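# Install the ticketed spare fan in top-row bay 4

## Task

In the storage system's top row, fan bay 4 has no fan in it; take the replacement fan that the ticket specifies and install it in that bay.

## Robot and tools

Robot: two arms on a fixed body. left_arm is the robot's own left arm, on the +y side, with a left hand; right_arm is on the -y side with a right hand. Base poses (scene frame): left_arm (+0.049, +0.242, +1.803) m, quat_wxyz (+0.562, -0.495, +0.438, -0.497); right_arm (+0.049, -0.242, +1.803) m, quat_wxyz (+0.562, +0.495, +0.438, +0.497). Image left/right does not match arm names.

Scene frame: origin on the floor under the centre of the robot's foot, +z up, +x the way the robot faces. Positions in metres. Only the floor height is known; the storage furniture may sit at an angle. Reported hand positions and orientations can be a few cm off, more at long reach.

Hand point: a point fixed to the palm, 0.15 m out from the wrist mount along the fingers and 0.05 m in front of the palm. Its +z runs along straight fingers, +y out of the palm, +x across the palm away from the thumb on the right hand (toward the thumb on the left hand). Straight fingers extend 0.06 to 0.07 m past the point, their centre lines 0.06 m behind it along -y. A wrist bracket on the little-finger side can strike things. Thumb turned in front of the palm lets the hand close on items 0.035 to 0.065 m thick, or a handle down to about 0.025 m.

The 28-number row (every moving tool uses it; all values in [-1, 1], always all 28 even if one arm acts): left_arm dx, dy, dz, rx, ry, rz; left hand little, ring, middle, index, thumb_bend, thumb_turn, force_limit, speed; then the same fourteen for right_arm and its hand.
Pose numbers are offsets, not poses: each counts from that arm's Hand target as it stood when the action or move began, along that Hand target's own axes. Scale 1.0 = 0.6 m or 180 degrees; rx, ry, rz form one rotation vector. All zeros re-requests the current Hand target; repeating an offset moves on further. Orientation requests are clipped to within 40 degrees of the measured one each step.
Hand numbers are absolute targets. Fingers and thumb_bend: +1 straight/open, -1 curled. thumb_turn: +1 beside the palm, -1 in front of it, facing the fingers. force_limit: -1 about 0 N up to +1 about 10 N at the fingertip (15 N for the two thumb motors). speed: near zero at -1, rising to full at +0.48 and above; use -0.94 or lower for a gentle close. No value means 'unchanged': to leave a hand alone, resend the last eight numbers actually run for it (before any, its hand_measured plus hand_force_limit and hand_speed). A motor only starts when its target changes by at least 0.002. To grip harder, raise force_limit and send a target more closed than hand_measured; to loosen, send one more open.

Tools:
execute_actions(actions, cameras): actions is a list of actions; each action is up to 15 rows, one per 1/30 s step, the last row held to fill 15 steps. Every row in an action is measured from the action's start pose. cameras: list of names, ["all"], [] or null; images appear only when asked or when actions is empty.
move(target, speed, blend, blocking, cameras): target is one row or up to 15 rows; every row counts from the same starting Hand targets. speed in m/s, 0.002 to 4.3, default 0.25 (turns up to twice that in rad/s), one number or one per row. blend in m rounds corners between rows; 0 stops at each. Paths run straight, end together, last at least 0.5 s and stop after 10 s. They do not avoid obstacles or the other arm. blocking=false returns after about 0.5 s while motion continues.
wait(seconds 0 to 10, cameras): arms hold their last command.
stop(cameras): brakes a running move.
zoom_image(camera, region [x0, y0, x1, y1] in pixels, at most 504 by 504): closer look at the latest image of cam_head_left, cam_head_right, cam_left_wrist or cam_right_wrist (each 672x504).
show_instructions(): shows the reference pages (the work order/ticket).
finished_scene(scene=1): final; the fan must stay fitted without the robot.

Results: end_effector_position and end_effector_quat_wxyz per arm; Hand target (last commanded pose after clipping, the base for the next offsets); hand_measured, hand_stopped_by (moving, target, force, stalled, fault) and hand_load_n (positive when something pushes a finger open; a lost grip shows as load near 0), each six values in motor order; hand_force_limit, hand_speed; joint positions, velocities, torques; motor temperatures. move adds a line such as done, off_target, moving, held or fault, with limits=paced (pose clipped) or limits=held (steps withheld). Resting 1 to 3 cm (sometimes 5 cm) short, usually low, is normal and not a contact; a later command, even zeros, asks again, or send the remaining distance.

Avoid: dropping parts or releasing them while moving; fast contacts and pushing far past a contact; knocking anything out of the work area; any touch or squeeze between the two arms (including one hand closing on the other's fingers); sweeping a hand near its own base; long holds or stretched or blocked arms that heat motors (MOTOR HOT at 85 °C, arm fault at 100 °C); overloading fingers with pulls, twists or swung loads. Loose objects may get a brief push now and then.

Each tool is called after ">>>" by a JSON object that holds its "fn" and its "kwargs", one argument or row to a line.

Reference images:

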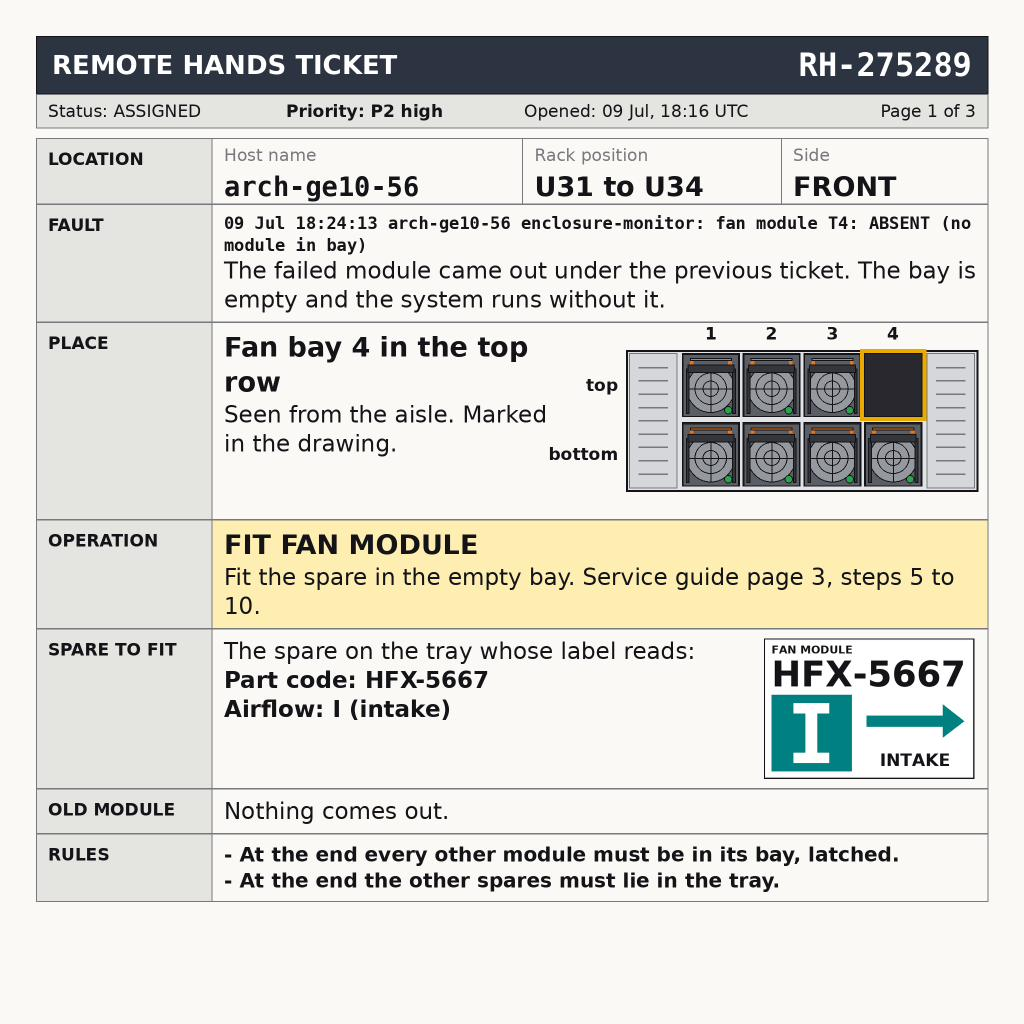

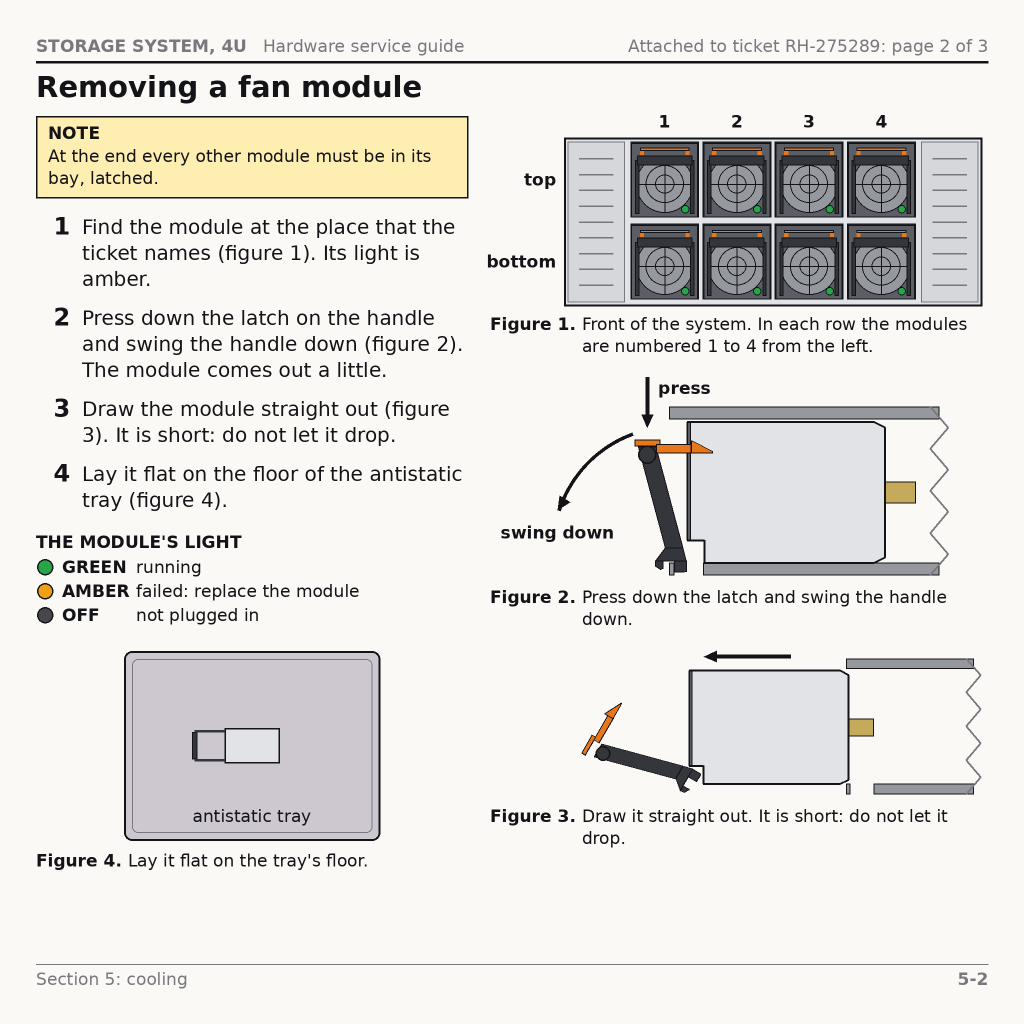

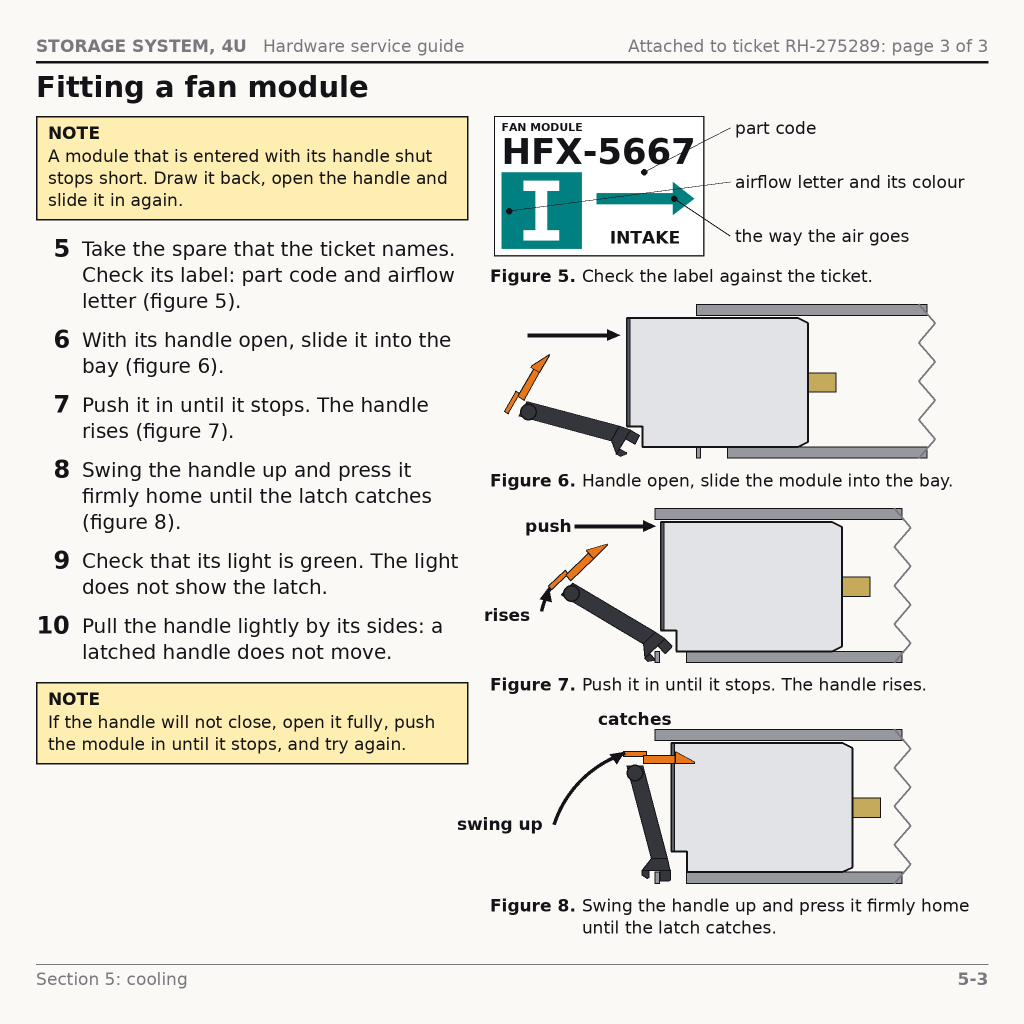

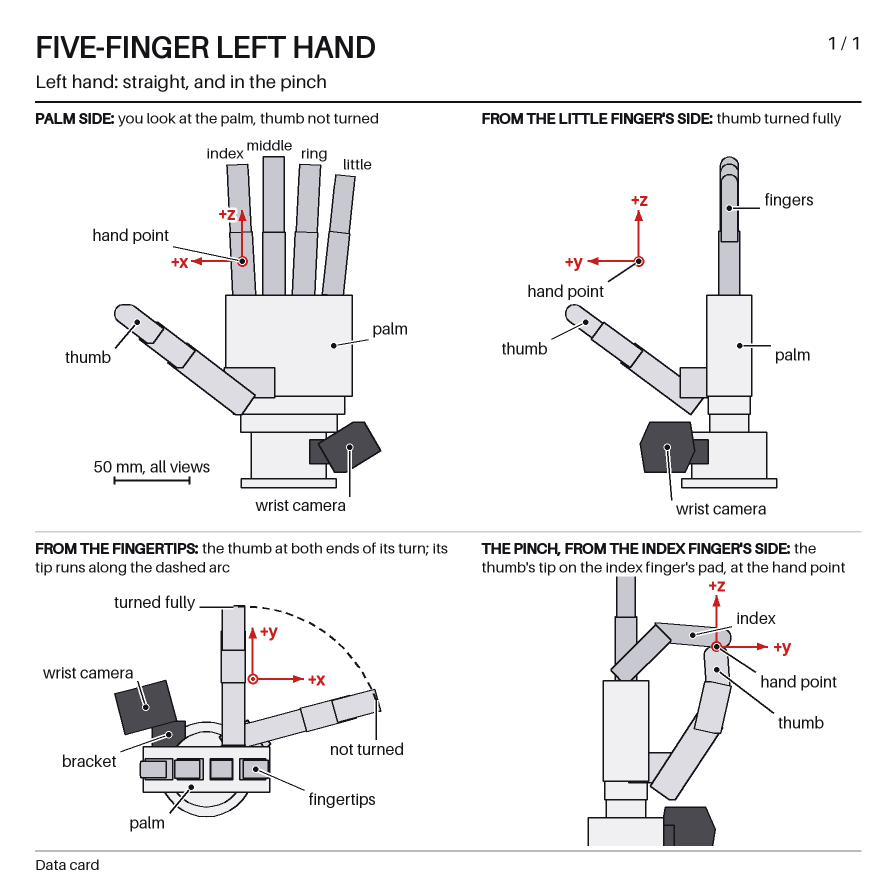

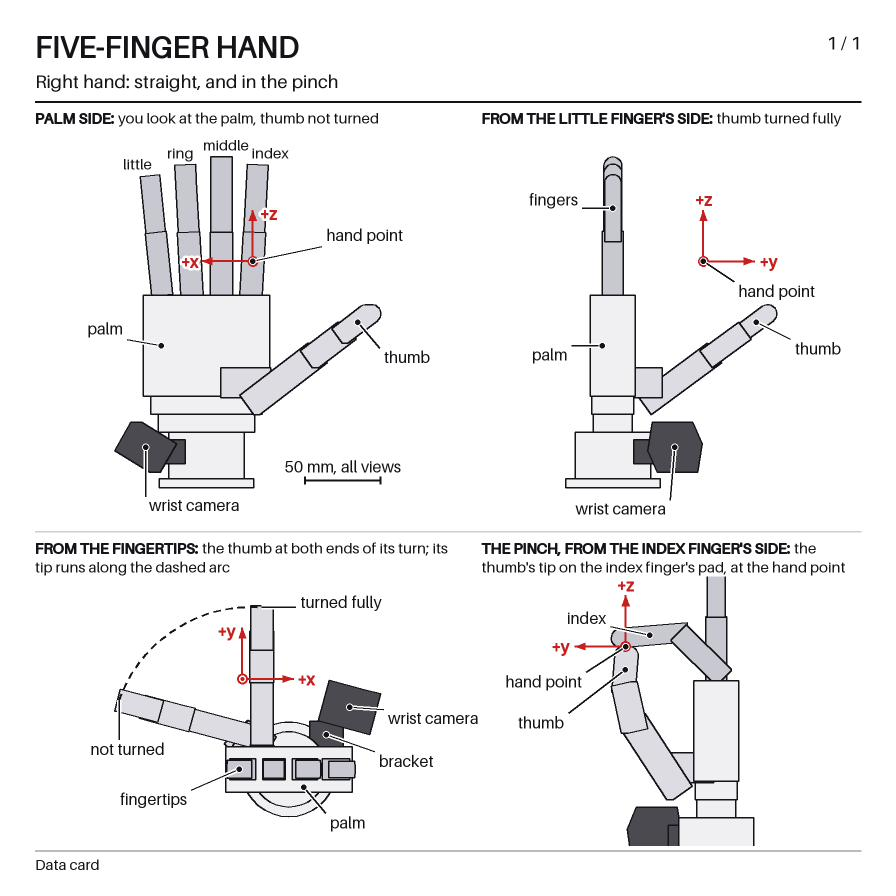

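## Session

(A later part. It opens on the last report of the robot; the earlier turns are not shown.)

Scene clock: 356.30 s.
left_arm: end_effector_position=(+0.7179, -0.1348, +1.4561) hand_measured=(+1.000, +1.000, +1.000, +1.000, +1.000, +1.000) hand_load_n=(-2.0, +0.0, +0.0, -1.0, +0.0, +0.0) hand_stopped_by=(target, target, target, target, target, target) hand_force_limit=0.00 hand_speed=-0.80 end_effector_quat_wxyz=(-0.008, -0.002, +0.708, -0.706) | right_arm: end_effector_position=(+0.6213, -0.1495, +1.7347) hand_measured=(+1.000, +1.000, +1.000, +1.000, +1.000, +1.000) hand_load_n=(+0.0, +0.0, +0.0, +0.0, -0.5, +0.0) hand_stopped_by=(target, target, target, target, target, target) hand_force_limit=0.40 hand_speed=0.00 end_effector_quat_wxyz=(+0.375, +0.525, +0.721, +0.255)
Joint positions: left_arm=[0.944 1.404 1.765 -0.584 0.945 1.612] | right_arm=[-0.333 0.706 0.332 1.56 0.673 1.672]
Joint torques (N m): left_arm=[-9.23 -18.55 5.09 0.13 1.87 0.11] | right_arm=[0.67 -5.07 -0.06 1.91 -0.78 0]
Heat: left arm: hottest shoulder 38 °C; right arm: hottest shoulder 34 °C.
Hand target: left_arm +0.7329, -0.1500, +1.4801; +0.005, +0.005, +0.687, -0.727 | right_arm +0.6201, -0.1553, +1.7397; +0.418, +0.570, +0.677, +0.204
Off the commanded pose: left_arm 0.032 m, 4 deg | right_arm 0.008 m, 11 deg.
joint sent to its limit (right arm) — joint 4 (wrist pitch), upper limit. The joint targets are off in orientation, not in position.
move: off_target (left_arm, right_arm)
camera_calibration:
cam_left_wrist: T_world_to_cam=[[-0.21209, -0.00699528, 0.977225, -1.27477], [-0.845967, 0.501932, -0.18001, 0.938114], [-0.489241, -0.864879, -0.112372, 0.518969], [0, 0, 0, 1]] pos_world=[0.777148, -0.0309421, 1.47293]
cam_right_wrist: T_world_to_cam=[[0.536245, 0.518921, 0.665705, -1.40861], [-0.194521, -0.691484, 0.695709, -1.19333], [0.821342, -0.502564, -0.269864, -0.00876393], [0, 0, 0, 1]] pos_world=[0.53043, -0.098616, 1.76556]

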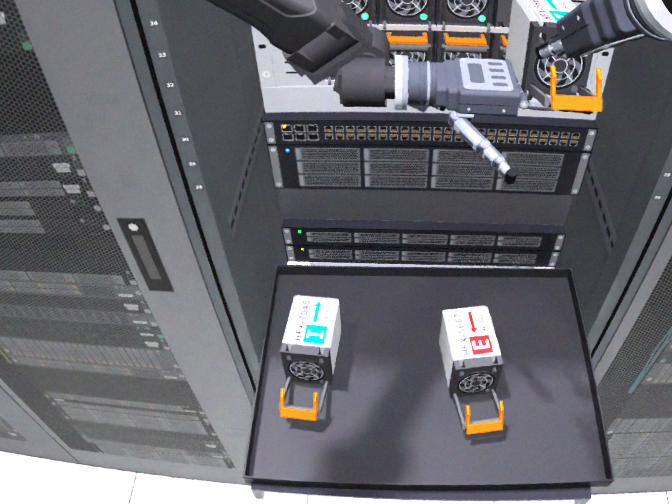

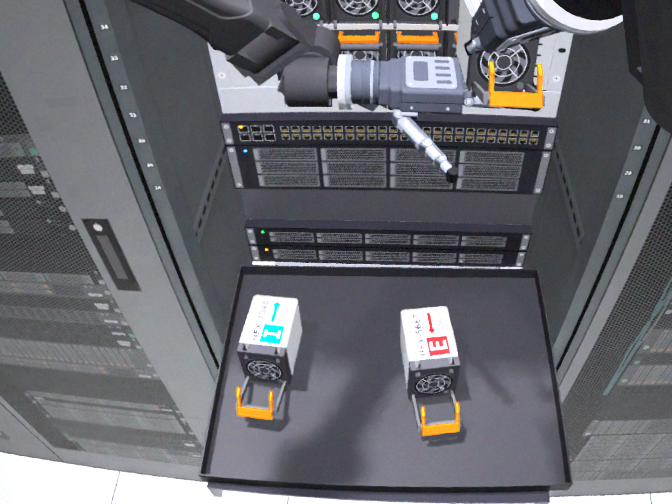

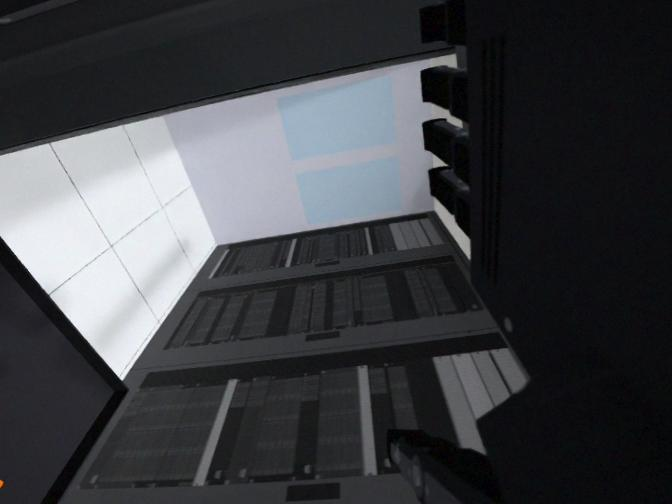

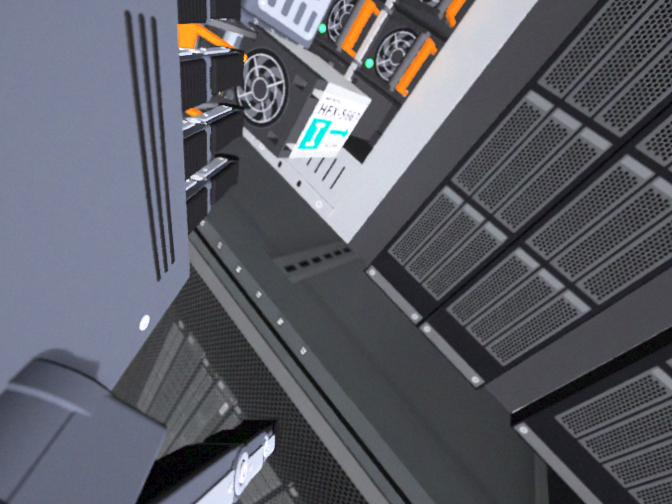

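>>> {"fn": "zoom_image", "kwargs": {
  "camera": "cam_right_wrist",
  "region": [230, 30, 430, 200]
}}

>>> {"fn": "zoom_image", "kwargs": {
  "camera": "cam_head_right",
  "region": [440, 0, 580, 120]
}}

>>> {"fn": "zoom_image", "kwargs": {
  "camera": "cam_head_left",
  "region": [490, 0, 630, 120]
}}

Scaled by 2.520 from the camera's 672x504 image, which has a finer 960x720 frame.

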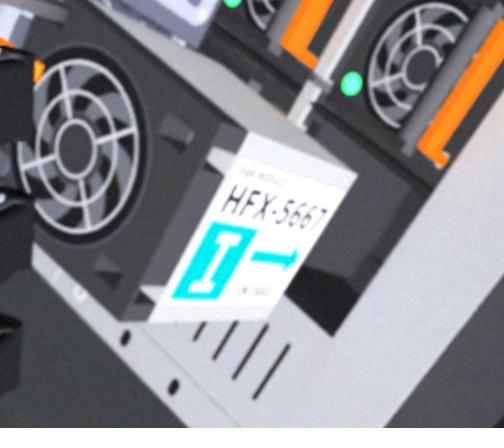

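Scaled by 3.600 from the camera's 672x504 image, which has a finer 960x720 frame.

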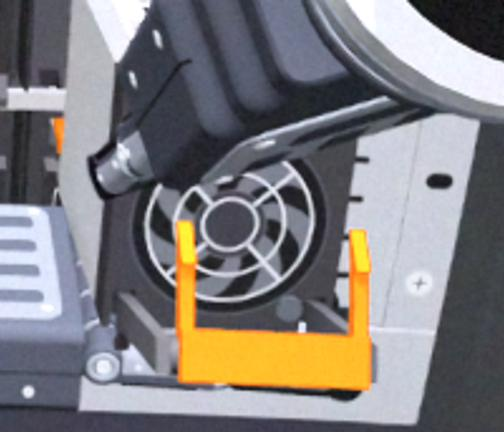

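Scaled by 3.600 from the camera's 672x504 image, which has a finer 960x720 frame.

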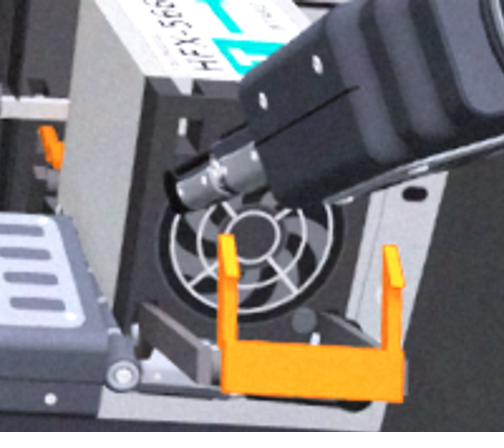

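>>> {"fn": "zoom_image", "kwargs": {
  "camera": "cam_right_wrist",
  "region": [315, 60, 425, 170]
}}

Scaled by 4.582 from the camera's 672x504 image, which has a finer 960x720 frame.

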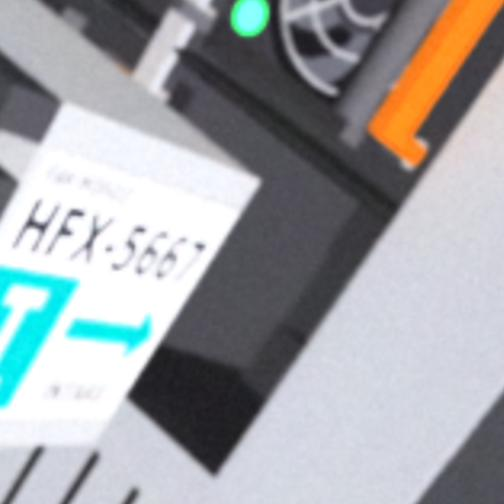

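>>> {"fn": "move", "kwargs": {
  "target": [-0.0652,-0.0161,-0.0057,0,0,0.006,1,1,1,1,1,1,0.0,-0.8,0,0,0,0,0,0,1,1,1,1,1.0,1,0.4,0.0],
  "speed": 0.06,
  "cameras": ["cam_right_wrist","cam_head_left","cam_head_right"]
}}

>>> {"fn": "zoom_image", "kwargs": {
  "camera": "cam_right_wrist",
  "region": [315, 50, 425, 170]
}}

Scene clock: 367.43 s.
left_arm: end_effector_position=(+0.7094, -0.1366, +1.4543) hand_measured=(+1.000, +1.000, +1.000, +1.000, +1.000, +1.000) hand_load_n=(-2.0, +0.0, +0.0, -1.0, +0.0, -0.5) hand_stopped_by=(target, target, target, target, target, target) hand_force_limit=0.00 hand_speed=-0.80 end_effector_quat_wxyz=(-0.046, -0.009, +0.707, -0.706) | right_arm: end_effector_position=(+0.6213, -0.1495, +1.7347) hand_measured=(+1.000, +1.000, +1.000, +1.000, +1.000, +1.000) hand_load_n=(+0.0, +0.0, +0.0, +0.0, +0.0, +0.0) hand_stopped_by=(target, target, target, target, target, target) hand_force_limit=0.40 hand_speed=0.00 end_effector_quat_wxyz=(+0.375, +0.525, +0.721, +0.255)
Joint positions: left_arm=[0.944 1.433 1.819 -0.686 0.945 1.612] | right_arm=[-0.333 0.706 0.332 1.56 0.673 1.672]
Joint torques (N m): left_arm=[-9.82 -20.07 9.69 0.34 1.66 0.22] | right_arm=[1.26 -5.95 -0.09 1.92 -0.74 -0.01]
Motor temperatures (°C): left_arm=[35 38 36 29 37 27] | right_arm=[30 33 31 26 28 29]
Heat: left arm: hottest shoulder 38 °C; right arm: hottest shoulder 33 °C.
Hand target: left_arm +0.7719, -0.1461, +1.4902; +0.012, +0.011, +0.687, -0.727 | right_arm +0.6201, -0.1553, +1.7397; +0.418, +0.570, +0.677, +0.204
Off the commanded pose: left_arm 0.073 m, 8 deg | right_arm 0.008 m, 11 deg.
joint sent to its limit (right arm) — joint 4 (wrist pitch), upper limit. The joint targets are off in orientation, not in position.
move: off_target (left_arm, right_arm)
camera_calibration:
cam_right_wrist: T_world_to_cam=[[0.536245, 0.518921, 0.665705, -1.40861], [-0.194521, -0.691484, 0.695709, -1.19333], [0.821342, -0.502564, -0.269864, -0.00876393], [0, 0, 0, 1]] pos_world=[0.53043, -0.098616, 1.76556]
Images, in order (width x height): cam_head_left 672x504, cam_head_right 672x504, cam_right_wrist 672x504.

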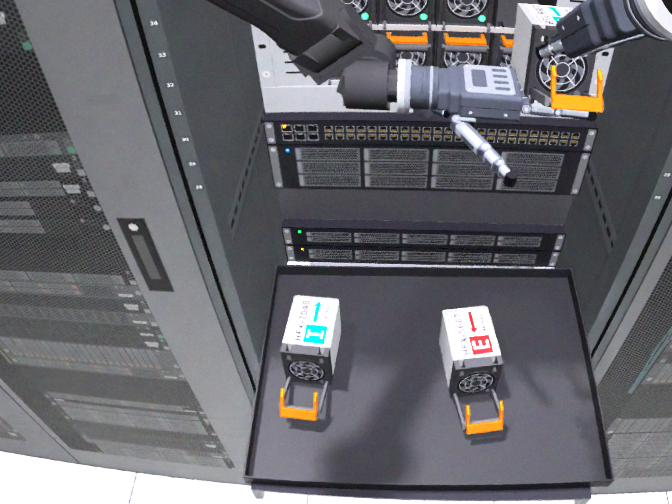

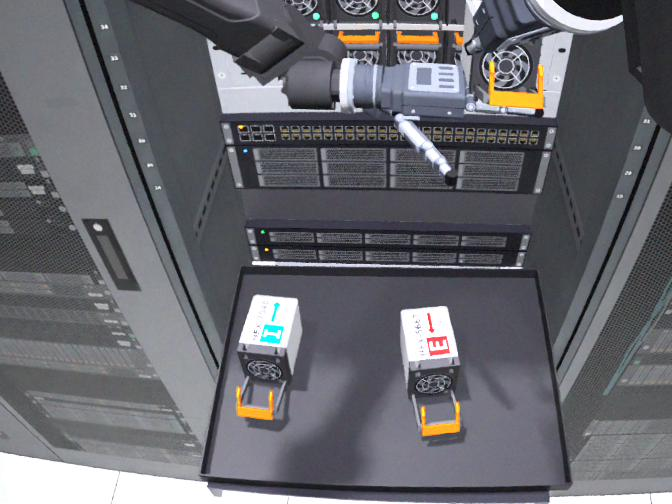

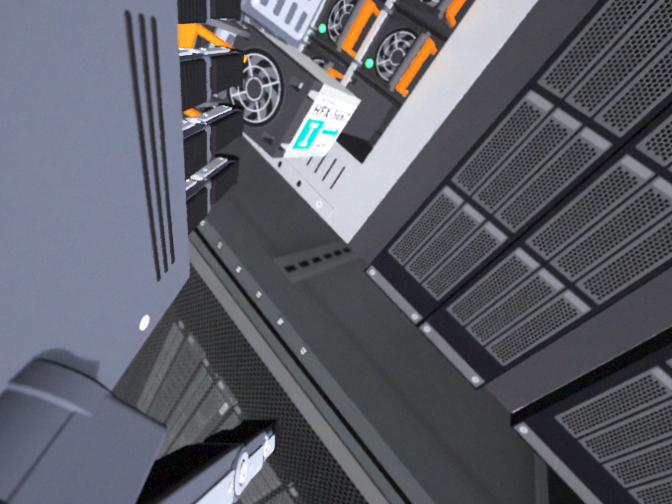

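Scaled by 4.200 from the camera's 672x504 image, which has a finer 960x720 frame.

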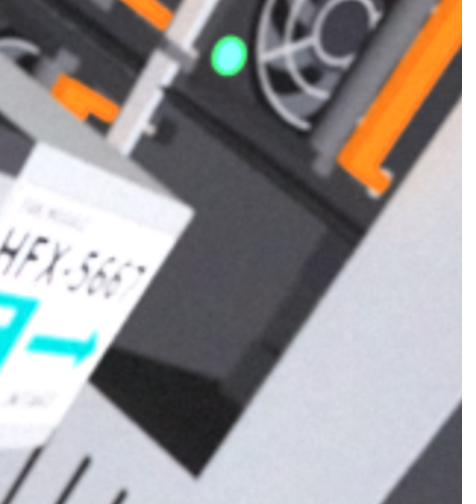

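>>> {"fn": "move", "kwargs": {
  "target": [0.1005,0.0134,-0.0009,0,0,-0.006,1,1,1,1,1,1,0.0,-0.8,0,0,0,0,0,0,1,1,1,1,1.0,1,0.4,0.0],
  "speed": 0.08,
  "cameras": ["all"]
}}

Scene clock: 370.23 s.
left_arm: end_effector_position=(+0.6867, -0.1454, +1.4471) hand_measured=(+1.000, +1.000, +1.000, +1.000, +1.000, +1.000) hand_load_n=(-2.0, +0.0, +0.0, -1.0, +0.0, -0.5) hand_stopped_by=(target, target, target, target, target, target) hand_force_limit=0.00 hand_speed=-0.80 end_effector_quat_wxyz=(-0.025, -0.005, +0.704, -0.709) | right_arm: end_effector_position=(+0.6213, -0.1495, +1.7347) hand_measured=(+1.000, +1.000, +1.000, +1.000, +1.000, +1.000) hand_load_n=(+0.0, +0.0, +0.0, +0.0, +0.0, +0.0) hand_stopped_by=(target, target, target, target, target, target) hand_force_limit=0.40 hand_speed=0.00 end_effector_quat_wxyz=(+0.375, +0.525, +0.721, +0.255)
Joint positions: left_arm=[0.943 1.412 1.702 -0.547 0.954 1.612] | right_arm=[-0.333 0.706 0.332 1.56 0.673 1.672]
Joint torques (N m): left_arm=[-8.64 -22.07 2.86 0.72 1.85 0.14] | right_arm=[0.56 -5.48 -0.01 1.84 -0.75 0.01]
Heat: left arm: hottest shoulder 38 °C; right arm: hottest shoulder 33 °C.
Hand target: left_arm +0.7117, -0.1462, +1.4800; +0.005, +0.005, +0.687, -0.727 | right_arm +0.6201, -0.1553, +1.7397; +0.418, +0.570, +0.677, +0.204
Off the commanded pose: left_arm 0.042 m, 5 deg | right_arm 0.008 m, 11 deg.
joint sent to its limit (right arm) — joint 4 (wrist pitch), upper limit. The joint targets are off in orientation, not in position.
move: off_target (left_arm, right_arm)
camera_calibration:
cam_left_wrist: T_world_to_cam=[[-0.185118, 0.00773715, 0.982686, -1.29697], [-0.840756, 0.516469, -0.162448, 0.888467], [-0.508784, -0.856271, -0.0891026, 0.474561], [0, 0, 0, 1]] pos_world=[0.748341, -0.0424785, 1.46112]
cam_right_wrist: T_world_to_cam=[[0.536245, 0.518921, 0.665705, -1.40861], [-0.194521, -0.691484, 0.695709, -1.19333], [0.821342, -0.502564, -0.269864, -0.00876393], [0, 0, 0, 1]] pos_world=[0.53043, -0.098616, 1.76556]

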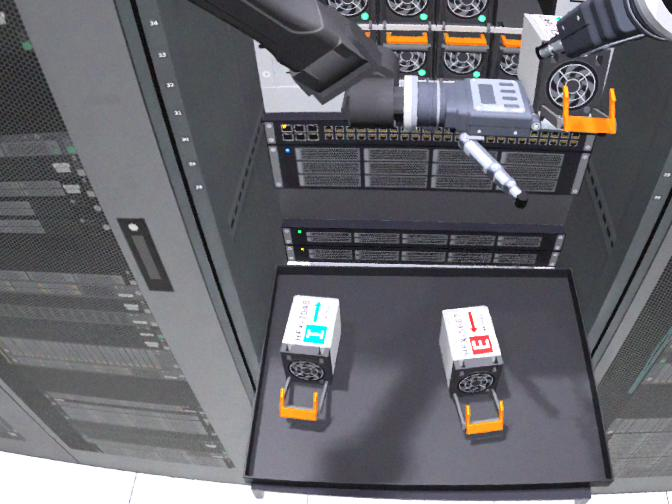

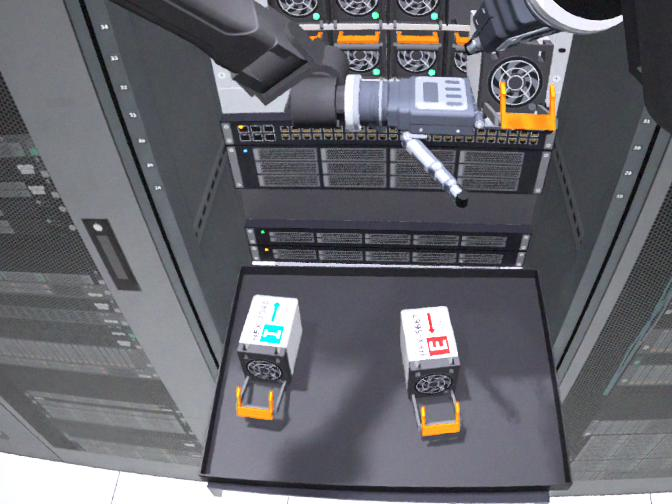

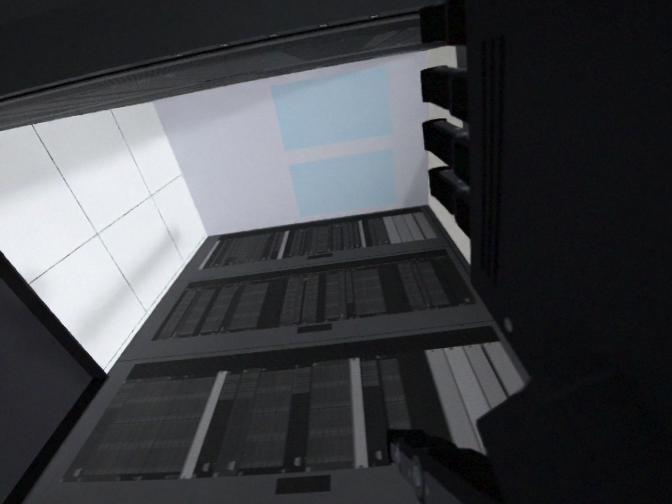

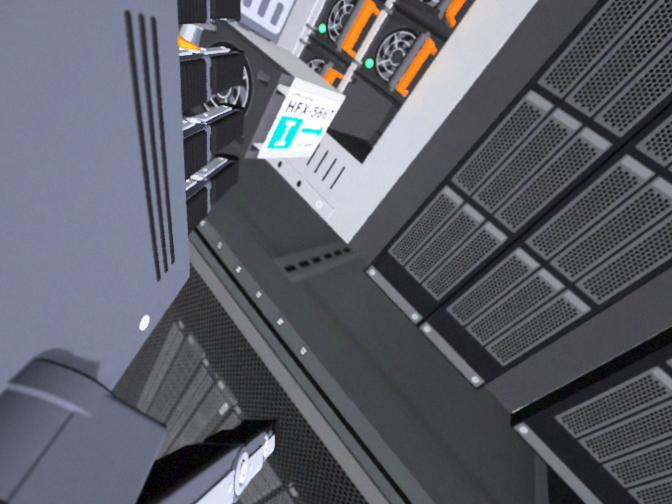

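>>> {"fn": "move", "kwargs": {
  "target": [
    [0.2505,0.0308,0.0148,0,0,0,1,1,1,1,1,1,0.0,-0.8,0,0,0,0,0,0,1,1,1,1,1.0,1,0.4,0.0],
    [0.2982,0.3806,0.0118,-0.0053,0,-0.0045,1,1,1,1,1,1,0.0,-0.8,0,0,0,0,0,0,1,1,1,1,1.0,1,0.4,0.0]
  ],
  "speed": 0.1,
  "blend": [0.03,0],
  "cameras": ["cam_head_left","cam_head_right"]
}}

Scene clock: 379.33 s.
left_arm: end_effector_position=(+0.5355, -0.1582, +1.2429) hand_measured=(+1.000, +1.000, +1.000, +1.000, +1.000, +1.000) hand_load_n=(-2.0, +0.0, +0.0, -1.0, +0.0, -0.5) hand_stopped_by=(target, target, target, target, target, target) hand_force_limit=0.00 hand_speed=-0.80 end_effector_quat_wxyz=(-0.007, -0.008, +0.705, -0.709) | right_arm: end_effector_position=(+0.6213, -0.1495, +1.7347) hand_measured=(+1.000, +1.000, +1.000, +1.000, +1.000, +1.000) hand_load_n=(+0.0, +0.0, +0.0, +0.0, +0.0, +0.0) hand_stopped_by=(target, target, target, target, target, target) hand_force_limit=0.40 hand_speed=0.00 end_effector_quat_wxyz=(+0.375, +0.525, +0.721, +0.255)
Joint positions: left_arm=[1.126 1.785 1.674 -0.17 1.131 1.678] | right_arm=[-0.333 0.706 0.332 1.56 0.673 1.672]
Joint torques (N m): left_arm=[-8 -15.91 0.34 0.03 1.85 0.28] | right_arm=[0.73 -5.77 -0.12 1.8 -0.73 -0.02]
Heat: left arm: hottest shoulder 39 °C; right arm: hottest shoulder 33 °C.
Hand target: left_arm +0.5361, -0.1659, +1.2500; +0.000, +0.000, +0.693, -0.721 | right_arm +0.6201, -0.1553, +1.7397; +0.418, +0.570, +0.677, +0.204
Off the commanded pose: left_arm 0.011 m, 2 deg | right_arm 0.008 m, 11 deg.
joint sent to its limit (right arm) — joint 4 (wrist pitch), upper limit. The joint targets are off in orientation, not in position.
move: off_target (left_arm, right_arm)
Images, in order (width x height): cam_head_left 672x504, cam_head_right 672x504.

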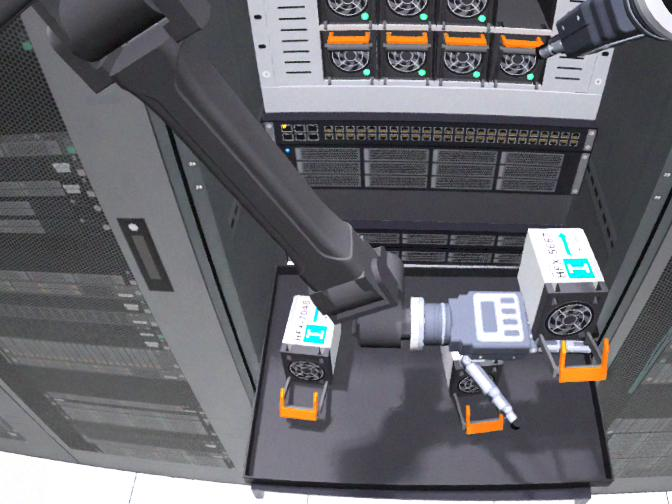

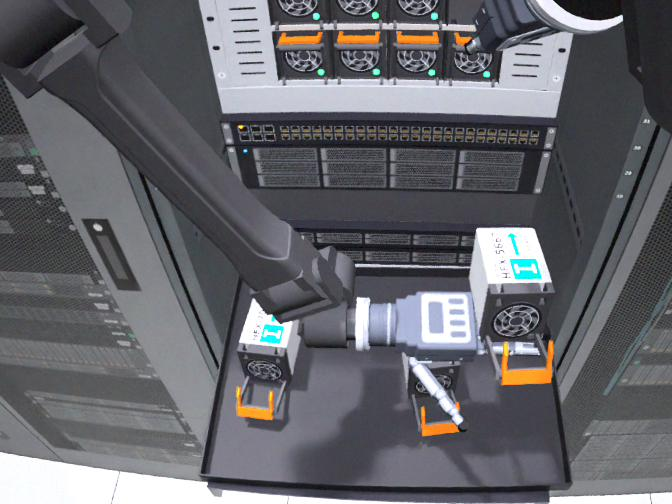

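>>> {"fn": "move", "kwargs": {
  "target": [
    [0,0,0,0,0,0,1,1,1,1,1,1,0.0,-0.8,0.0991,-0.329,0.2087,0.3375,0.1268,-0.5178,1,1,1,1,1.0,-1,0.4,0.0],
    [0,0,0,0,0,0,1,1,1,1,1,1,0.0,-0.8,0.1547,-0.4545,0.303,0.3375,0.1268,-0.5178,1,1,1,1,1.0,-1,0.4,0.0]
  ],
  "speed": [0.2,0.08],
  "blend": [0.01,0],
  "cameras": ["all"]
}}

Scene clock: 390.07 s.
left_arm: end_effector_position=(+0.5355, -0.1582, +1.2429) hand_measured=(+1.000, +1.000, +1.000, +1.000, +1.000, +1.000) hand_load_n=(-2.0, +0.0, +0.0, -1.0, +0.0, -0.5) hand_stopped_by=(target, target, target, target, target, target) hand_force_limit=0.00 hand_speed=-0.80 end_effector_quat_wxyz=(-0.007, -0.008, +0.705, -0.709) | right_arm: end_effector_position=(+0.5916, -0.1683, +1.3967) hand_measured=(+1.000, +1.000, +1.000, +1.000, +1.000, -1.000) hand_load_n=(+0.0, +0.0, +0.0, -0.5, +0.0, +0.0) hand_stopped_by=(target, target, target, target, target, target) hand_force_limit=0.40 hand_speed=0.00 end_effector_quat_wxyz=(-0.001, -0.013, +0.925, -0.380)
Joint positions: left_arm=[1.126 1.785 1.674 -0.17 1.131 1.679] | right_arm=[-0.895 1.102 0.983 0.149 1.446 1.341]
Joint torques (N m): left_arm=[-8 -15.97 0.34 -0.01 1.85 0.28] | right_arm=[2.49 -15.15 1.18 0.8 0.51 0.02]
Heat: left arm: hottest shoulder 39 °C; right arm: hottest shoulder 32 °C.
Hand target: left_arm +0.5362, -0.1659, +1.2499; +0.000, +0.000, +0.693, -0.721 | right_arm +0.6013, -0.1770, +1.4004; +0.000, +0.001, +0.924, -0.383
Off the commanded pose: left_arm 0.010 m, 2 deg | right_arm 0.014 m, 2 deg.
move: off_target (right_arm)
camera_calibration:
cam_left_wrist: T_world_to_cam=[[-0.205945, -0.0000074831, 0.978564, -1.10911], [-0.852068, 0.491757, -0.179319, 0.757985], [-0.481214, -0.870732, -0.101281, 0.366516], [0, 0, 0, 1]] pos_world=[0.593812, -0.0536152, 1.25838]
cam_right_wrist: T_world_to_cam=[[-0.243767, 0.668694, -0.702443, 1.23973], [0.801957, 0.546285, 0.241738, -0.724046], [0.545383, -0.504401, -0.66943, 0.635974], [0, 0, 0, 1]] pos_world=[0.536009, -0.112677, 1.47161]

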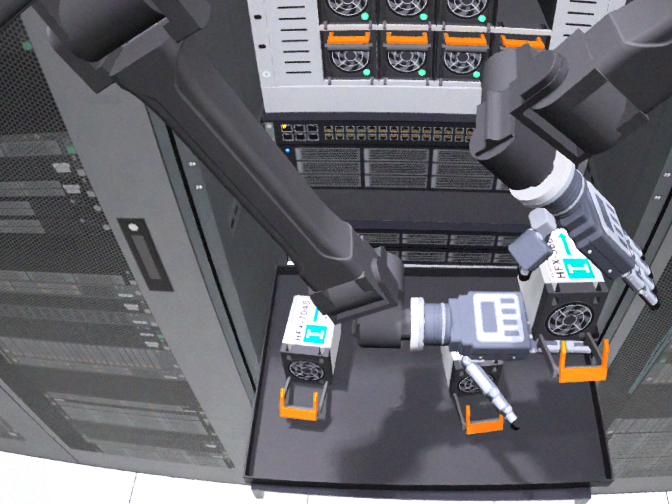

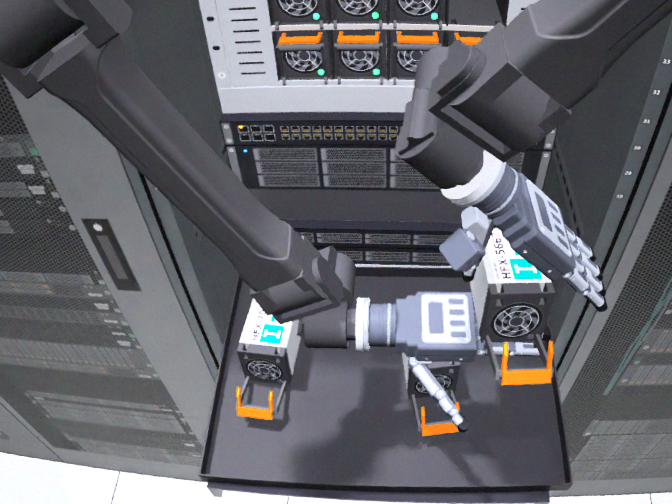

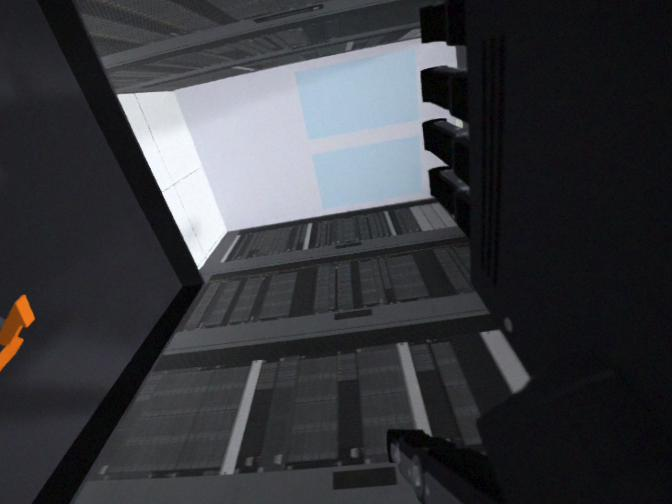

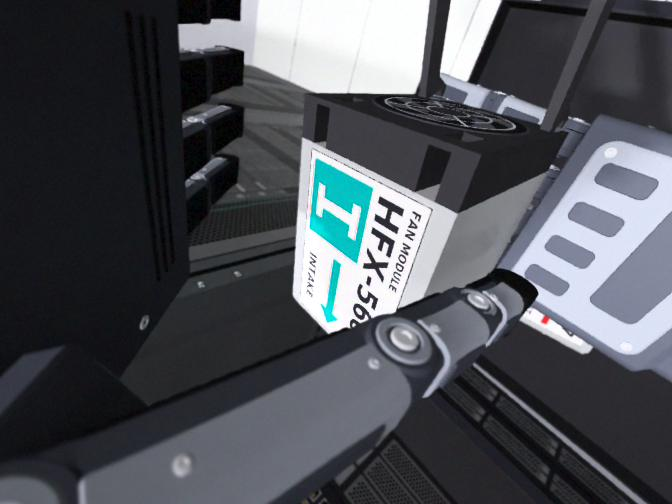

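>>> {"fn": "move", "kwargs": {
  "target": [0,0,0,0,0,0,1,1,1,1,1,1,0.0,-0.8,-0.012,0.0252,0.037,0,0,0,1,1,1,1,1.0,-1,0.4,0.0],
  "speed": 0.06,
  "cameras": ["cam_right_wrist"]
}}

Scene clock: 393.23 s.
left_arm: end_effector_position=(+0.5355, -0.1582, +1.2429) hand_measured=(+1.000, +1.000, +1.000, +1.000, +1.000, +1.000) hand_load_n=(-2.5, +0.0, +0.0, -1.5, +0.0, -0.5) hand_stopped_by=(target, target, target, target, target, target) hand_force_limit=0.00 hand_speed=-0.80 end_effector_quat_wxyz=(-0.006, -0.008, +0.705, -0.709) | right_arm: end_effector_position=(+0.6081, -0.1792, +1.3794) hand_measured=(+1.000, +1.000, +1.000, +1.000, +1.000, -1.000) hand_load_n=(+0.0, +0.0, +0.0, +0.0, +0.0, +0.0) hand_stopped_by=(target, target, target, target, target, target) hand_force_limit=0.40 hand_speed=0.00 end_effector_quat_wxyz=(+0.002, -0.001, +0.926, -0.378)
Joint positions: left_arm=[1.126 1.785 1.674 -0.17 1.131 1.679] | right_arm=[-0.946 1.125 1.046 0.074 1.392 1.401]
Joint torques (N m): left_arm=[-8 -15.97 0.34 -0.01 1.85 0.28] | right_arm=[2.43 -13.57 1.51 0.76 0.53 0]
Heat: left arm: hottest shoulder 39 °C; right arm: hottest shoulder 32 °C.
Hand target: left_arm +0.5362, -0.1659, +1.2499; +0.000, +0.000, +0.693, -0.721 | right_arm +0.6083, -0.1820, +1.3739; +0.000, +0.000, +0.924, -0.383
Off the commanded pose: left_arm 0.010 m, 2 deg | right_arm 0.006 m, 1 deg.
move: done
camera_calibration:
cam_right_wrist: T_world_to_cam=[[-0.220172, 0.676503, -0.702757, 1.2263], [0.809326, 0.528858, 0.255541, -0.753838], [0.544533, -0.512497, -0.663951, 0.601401], [0, 0, 0, 1]] pos_world=[0.552616, -0.12271, 1.45373]
Images, in order (width x height): cam_right_wrist 672x504.

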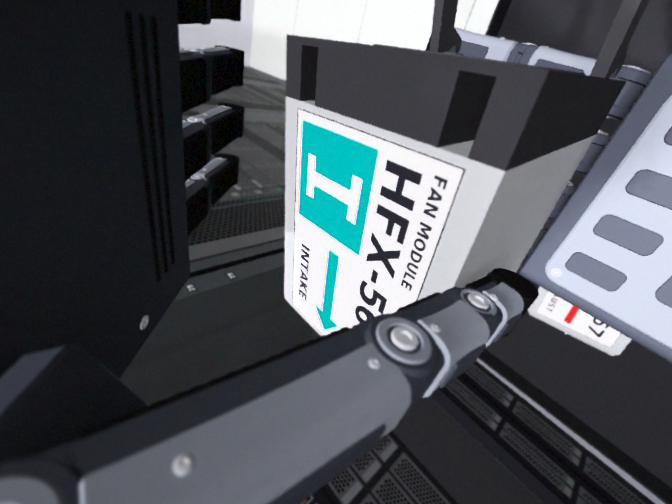

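>>> {"fn": "execute_actions", "kwargs": {
  "actions": [
    [[0,0,0,0,0,0,1,1,1,1,1,1,0.0,-0.8,0,0,0,0,0,0,0.6,0.45,0.45,0.45,0.7,-1,-0.7,-0.7]],
    [[0,0,0,0,0,0,1,1,1,1,1,1,0.0,-0.8,0,0,0,0,0,0,0.6,0.45,0.45,0.45,0.7,-1,-0.7,-0.7]],
    [[0,0,0,0,0,0,1,1,1,1,1,1,0.0,-0.8,0,0,0,0,0,0,0.6,0.0,0.0,0.0,0.7,-1,-0.5,-0.8]],
    [[0,0,0,0,0,0,1,1,1,1,1,1,0.0,-0.8,0,0,0,0,0,0,0.6,0.0,0.0,0.0,0.7,-1,-0.5,-0.8]],
    [[0,0,0,0,0,0,1,1,1,1,1,1,0.0,-0.8,0,0,0,0,0,0,0.6,0.0,0.0,0.0,0.7,-1,-0.5,-0.8]],
    [[0,0,0,0,0,0,1,1,1,1,1,1,0.0,-0.8,0,0,0,0,0,0,0.6,0.0,0.0,0.0,0.7,-1,-0.5,-0.8]]
  ],
  "cameras": ["cam_right_wrist"]
}}

Scene clock: 397.20 s.
left_arm: end_effector_position=(+0.5344, -0.1584, +1.2424) hand_measured=(+1.000, +1.000, +1.000, +1.000, +1.000, +1.000) hand_load_n=(-2.5, -0.5, +0.0, -2.0, +0.0, -0.5) hand_stopped_by=(target, target, target, target, target, target) hand_force_limit=0.00 hand_speed=-0.80 end_effector_quat_wxyz=(-0.007, -0.008, +0.705, -0.709) | right_arm: end_effector_position=(+0.6102, -0.1794, +1.3792) hand_measured=(+0.600, +0.250, +0.268, +0.250, +0.862, -1.000) hand_load_n=(+0.0, +4.0, +0.0, +8.0, +12.5, +1.0) hand_stopped_by=(target, force, force, force, force, target) hand_force_limit=-0.50 hand_speed=-0.80 end_effector_quat_wxyz=(+0.003, +0.002, +0.926, -0.377)
Joint positions: left_arm=[1.126 1.787 1.674 -0.172 1.131 1.681] | right_arm=[-0.947 1.125 1.049 0.072 1.388 1.404]
Joint torques (N m): left_arm=[-8 -16.09 0.34 0.01 1.85 0.26] | right_arm=[2.08 -13.1 1.17 0.72 0.62 0.03]
Heat: left arm: hottest shoulder 39 °C; right arm: hottest shoulder 33 °C.
Hand target: left_arm +0.5362, -0.1659, +1.2500; +0.000, +0.000, +0.693, -0.721 | right_arm +0.6085, -0.1822, +1.3740; +0.000, +0.000, +0.924, -0.383
Off the commanded pose: left_arm 0.011 m, 2 deg | right_arm 0.006 m, 1 deg.
Step readings (end_effector_position of left_arm | right_arm):
0: (+0.5355, -0.1582, +1.2429) | (+0.6081, -0.1792, +1.3794)
1: (+0.5355, -0.1582, +1.2429) | (+0.6081, -0.1792, +1.3794)
2: (+0.5355, -0.1582, +1.2429) | (+0.6081, -0.1792, +1.3794)
4: (+0.5355, -0.1582, +1.2428) | (+0.6081, -0.1789, +1.3793)
8: (+0.5347, -0.1583, +1.2423) | (+0.6080, -0.1787, +1.3792)
15: (+0.5343, -0.1584, +1.2422) | (+0.6103, -0.1786, +1.3793)
16: (+0.5343, -0.1584, +1.2422) | (+0.6103, -0.1786, +1.3793)
17: (+0.5343, -0.1584, +1.2422) | (+0.6103, -0.1786, +1.3793)
19: (+0.5343, -0.1584, +1.2422) | (+0.6103, -0.1786, +1.3793)
23: (+0.5343, -0.1584, +1.2422) | (+0.6103, -0.1786, +1.3793)
30: (+0.5343, -0.1584, +1.2422) | (+0.6103, -0.1786, +1.3793)
31: (+0.5343, -0.1584, +1.2422) | (+0.6103, -0.1786, +1.3793)
32: (+0.5343, -0.1584, +1.2422) | (+0.6103, -0.1786, +1.3793)
34: (+0.5343, -0.1584, +1.2422) | (+0.6103, -0.1786, +1.3793)
38: (+0.5343, -0.1584, +1.2422) | (+0.6103, -0.1786, +1.3793)
45: (+0.5344, -0.1584, +1.2424) | (+0.6102, -0.1794, +1.3792)
46: (+0.5344, -0.1584, +1.2424) | (+0.6102, -0.1794, +1.3792)
47: (+0.5344, -0.1584, +1.2424) | (+0.6102, -0.1794, +1.3792)
49: (+0.5344, -0.1584, +1.2424) | (+0.6102, -0.1794, +1.3792)
53: (+0.5344, -0.1584, +1.2424) | (+0.6102, -0.1794, +1.3792)
60: (+0.5344, -0.1584, +1.2424) | (+0.6102, -0.1794, +1.3792)
61: (+0.5344, -0.1584, +1.2424) | (+0.6102, -0.1794, +1.3792)
62: (+0.5344, -0.1584, +1.2424) | (+0.6102, -0.1794, +1.3792)
64: (+0.5344, -0.1584, +1.2424) | (+0.6102, -0.1794, +1.3792)
68: (+0.5344, -0.1584, +1.2424) | (+0.6102, -0.1794, +1.3792)
75: (+0.5344, -0.1584, +1.2424) | (+0.6102, -0.1794, +1.3792)
76: (+0.5344, -0.1584, +1.2424) | (+0.6102, -0.1794, +1.3792)
77: (+0.5344, -0.1584, +1.2424) | (+0.6102, -0.1794, +1.3792)
79: (+0.5344, -0.1584, +1.2424) | (+0.6102, -0.1794, +1.3792)
83: (+0.5344, -0.1584, +1.2424) | (+0.6102, -0.1794, +1.3792)
90: (+0.5344, -0.1584, +1.2424) | (+0.6102, -0.1794, +1.3792)
camera_calibration:
cam_right_wrist: T_world_to_cam=[[-0.2143, 0.678828, -0.702331, 1.22309], [0.810046, 0.525298, 0.260553, -0.763403], [0.545804, -0.513084, -0.662453, 0.597055], [0, 0, 0, 1]] pos_world=[0.554623, -0.122912, 1.45344]
Images, in order (width x height): cam_right_wrist 672x504.

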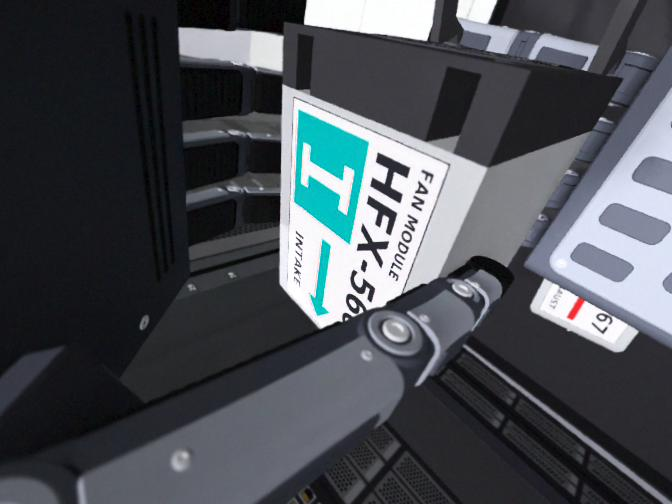

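>>> {"fn": "execute_actions", "kwargs": {
  "actions": [
    [[0,0,0,0,0,0,1,1,1,1,1,1,0.0,-0.8,0,0,0,0,0,0,0.6,-0.1,-0.1,-0.1,0.5,-1,0.4,-0.8]],
    [[0,0,0,0,0,0,1,1,1,1,1,1,0.0,-0.8,0,0,0,0,0,0,0.6,-0.1,-0.1,-0.1,0.5,-1,0.4,-0.8]],
    [[0,0,0,0,0,0,1,1,1,1,1,1,0.0,-0.8,0,0,0,0,0,0,0.6,-0.1,-0.1,-0.1,0.5,-1,0.4,-0.8]]
  ]
}}

Scene clock: 399.33 s.
left_arm: end_effector_position=(+0.5344, -0.1584, +1.2424) hand_measured=(+1.000, +1.000, +1.000, +1.000, +1.000, +1.000) hand_load_n=(-3.0, +0.0, +0.0, -1.0, +0.0, -0.5) hand_stopped_by=(target, target, target, target, target, target) hand_force_limit=0.00 hand_speed=-0.80 end_effector_quat_wxyz=(-0.007, -0.008, +0.705, -0.709) | right_arm: end_effector_position=(+0.6101, -0.1797, +1.3792) hand_measured=(+0.600, +0.234, +0.252, +0.250, +0.864, -1.000) hand_load_n=(+0.0, +8.0, +6.5, +3.0, +18.0, +5.5) hand_stopped_by=(target, force, force, force, force, target) hand_force_limit=0.40 hand_speed=-0.80 end_effector_quat_wxyz=(+0.003, +0.002, +0.926, -0.377)
Joint positions: left_arm=[1.126 1.787 1.674 -0.172 1.131 1.681] | right_arm=[-0.947 1.125 1.049 0.071 1.389 1.406]
Joint torques (N m): left_arm=[-8 -16.03 0.34 0.02 1.84 0.26] | right_arm=[2.84 -13.27 1.25 0.9 0.59 0.02]
Heat: left arm: hottest shoulder 39 °C; right arm: hottest shoulder 33 °C.
Hand target: left_arm +0.5362, -0.1659, +1.2499; +0.000, +0.000, +0.693, -0.721 | right_arm +0.6085, -0.1822, +1.3740; +0.000, +0.001, +0.924, -0.383
Off the commanded pose: left_arm 0.011 m, 2 deg | right_arm 0.006 m, 1 deg.
Step readings (end_effector_position of left_arm | right_arm):
0: (+0.5344, -0.1584, +1.2424) | (+0.6102, -0.1794, +1.3792)
1: (+0.5344, -0.1584, +1.2424) | (+0.6102, -0.1794, +1.3792)
2: (+0.5344, -0.1584, +1.2424) | (+0.6102, -0.1794, +1.3792)
4: (+0.5344, -0.1584, +1.2424) | (+0.6102, -0.1797, +1.3792)
8: (+0.5344, -0.1584, +1.2424) | (+0.6102, -0.1797, +1.3792)
15: (+0.5344, -0.1584, +1.2424) | (+0.6101, -0.1797, +1.3792)
16: (+0.5344, -0.1584, +1.2424) | (+0.6101, -0.1797, +1.3792)
17: (+0.5344, -0.1584, +1.2424) | (+0.6101, -0.1797, +1.3792)
19: (+0.5344, -0.1584, +1.2424) | (+0.6101, -0.1797, +1.3792)
23: (+0.5344, -0.1584, +1.2424) | (+0.6101, -0.1797, +1.3792)
30: (+0.5344, -0.1584, +1.2424) | (+0.6101, -0.1797, +1.3792)
31: (+0.5344, -0.1584, +1.2424) | (+0.6101, -0.1797, +1.3792)
32: (+0.5344, -0.1584, +1.2424) | (+0.6101, -0.1797, +1.3792)
34: (+0.5344, -0.1584, +1.2424) | (+0.6101, -0.1797, +1.3792)
38: (+0.5344, -0.1584, +1.2424) | (+0.6101, -0.1797, +1.3792)
45: (+0.5344, -0.1584, +1.2424) | (+0.6101, -0.1797, +1.3792)


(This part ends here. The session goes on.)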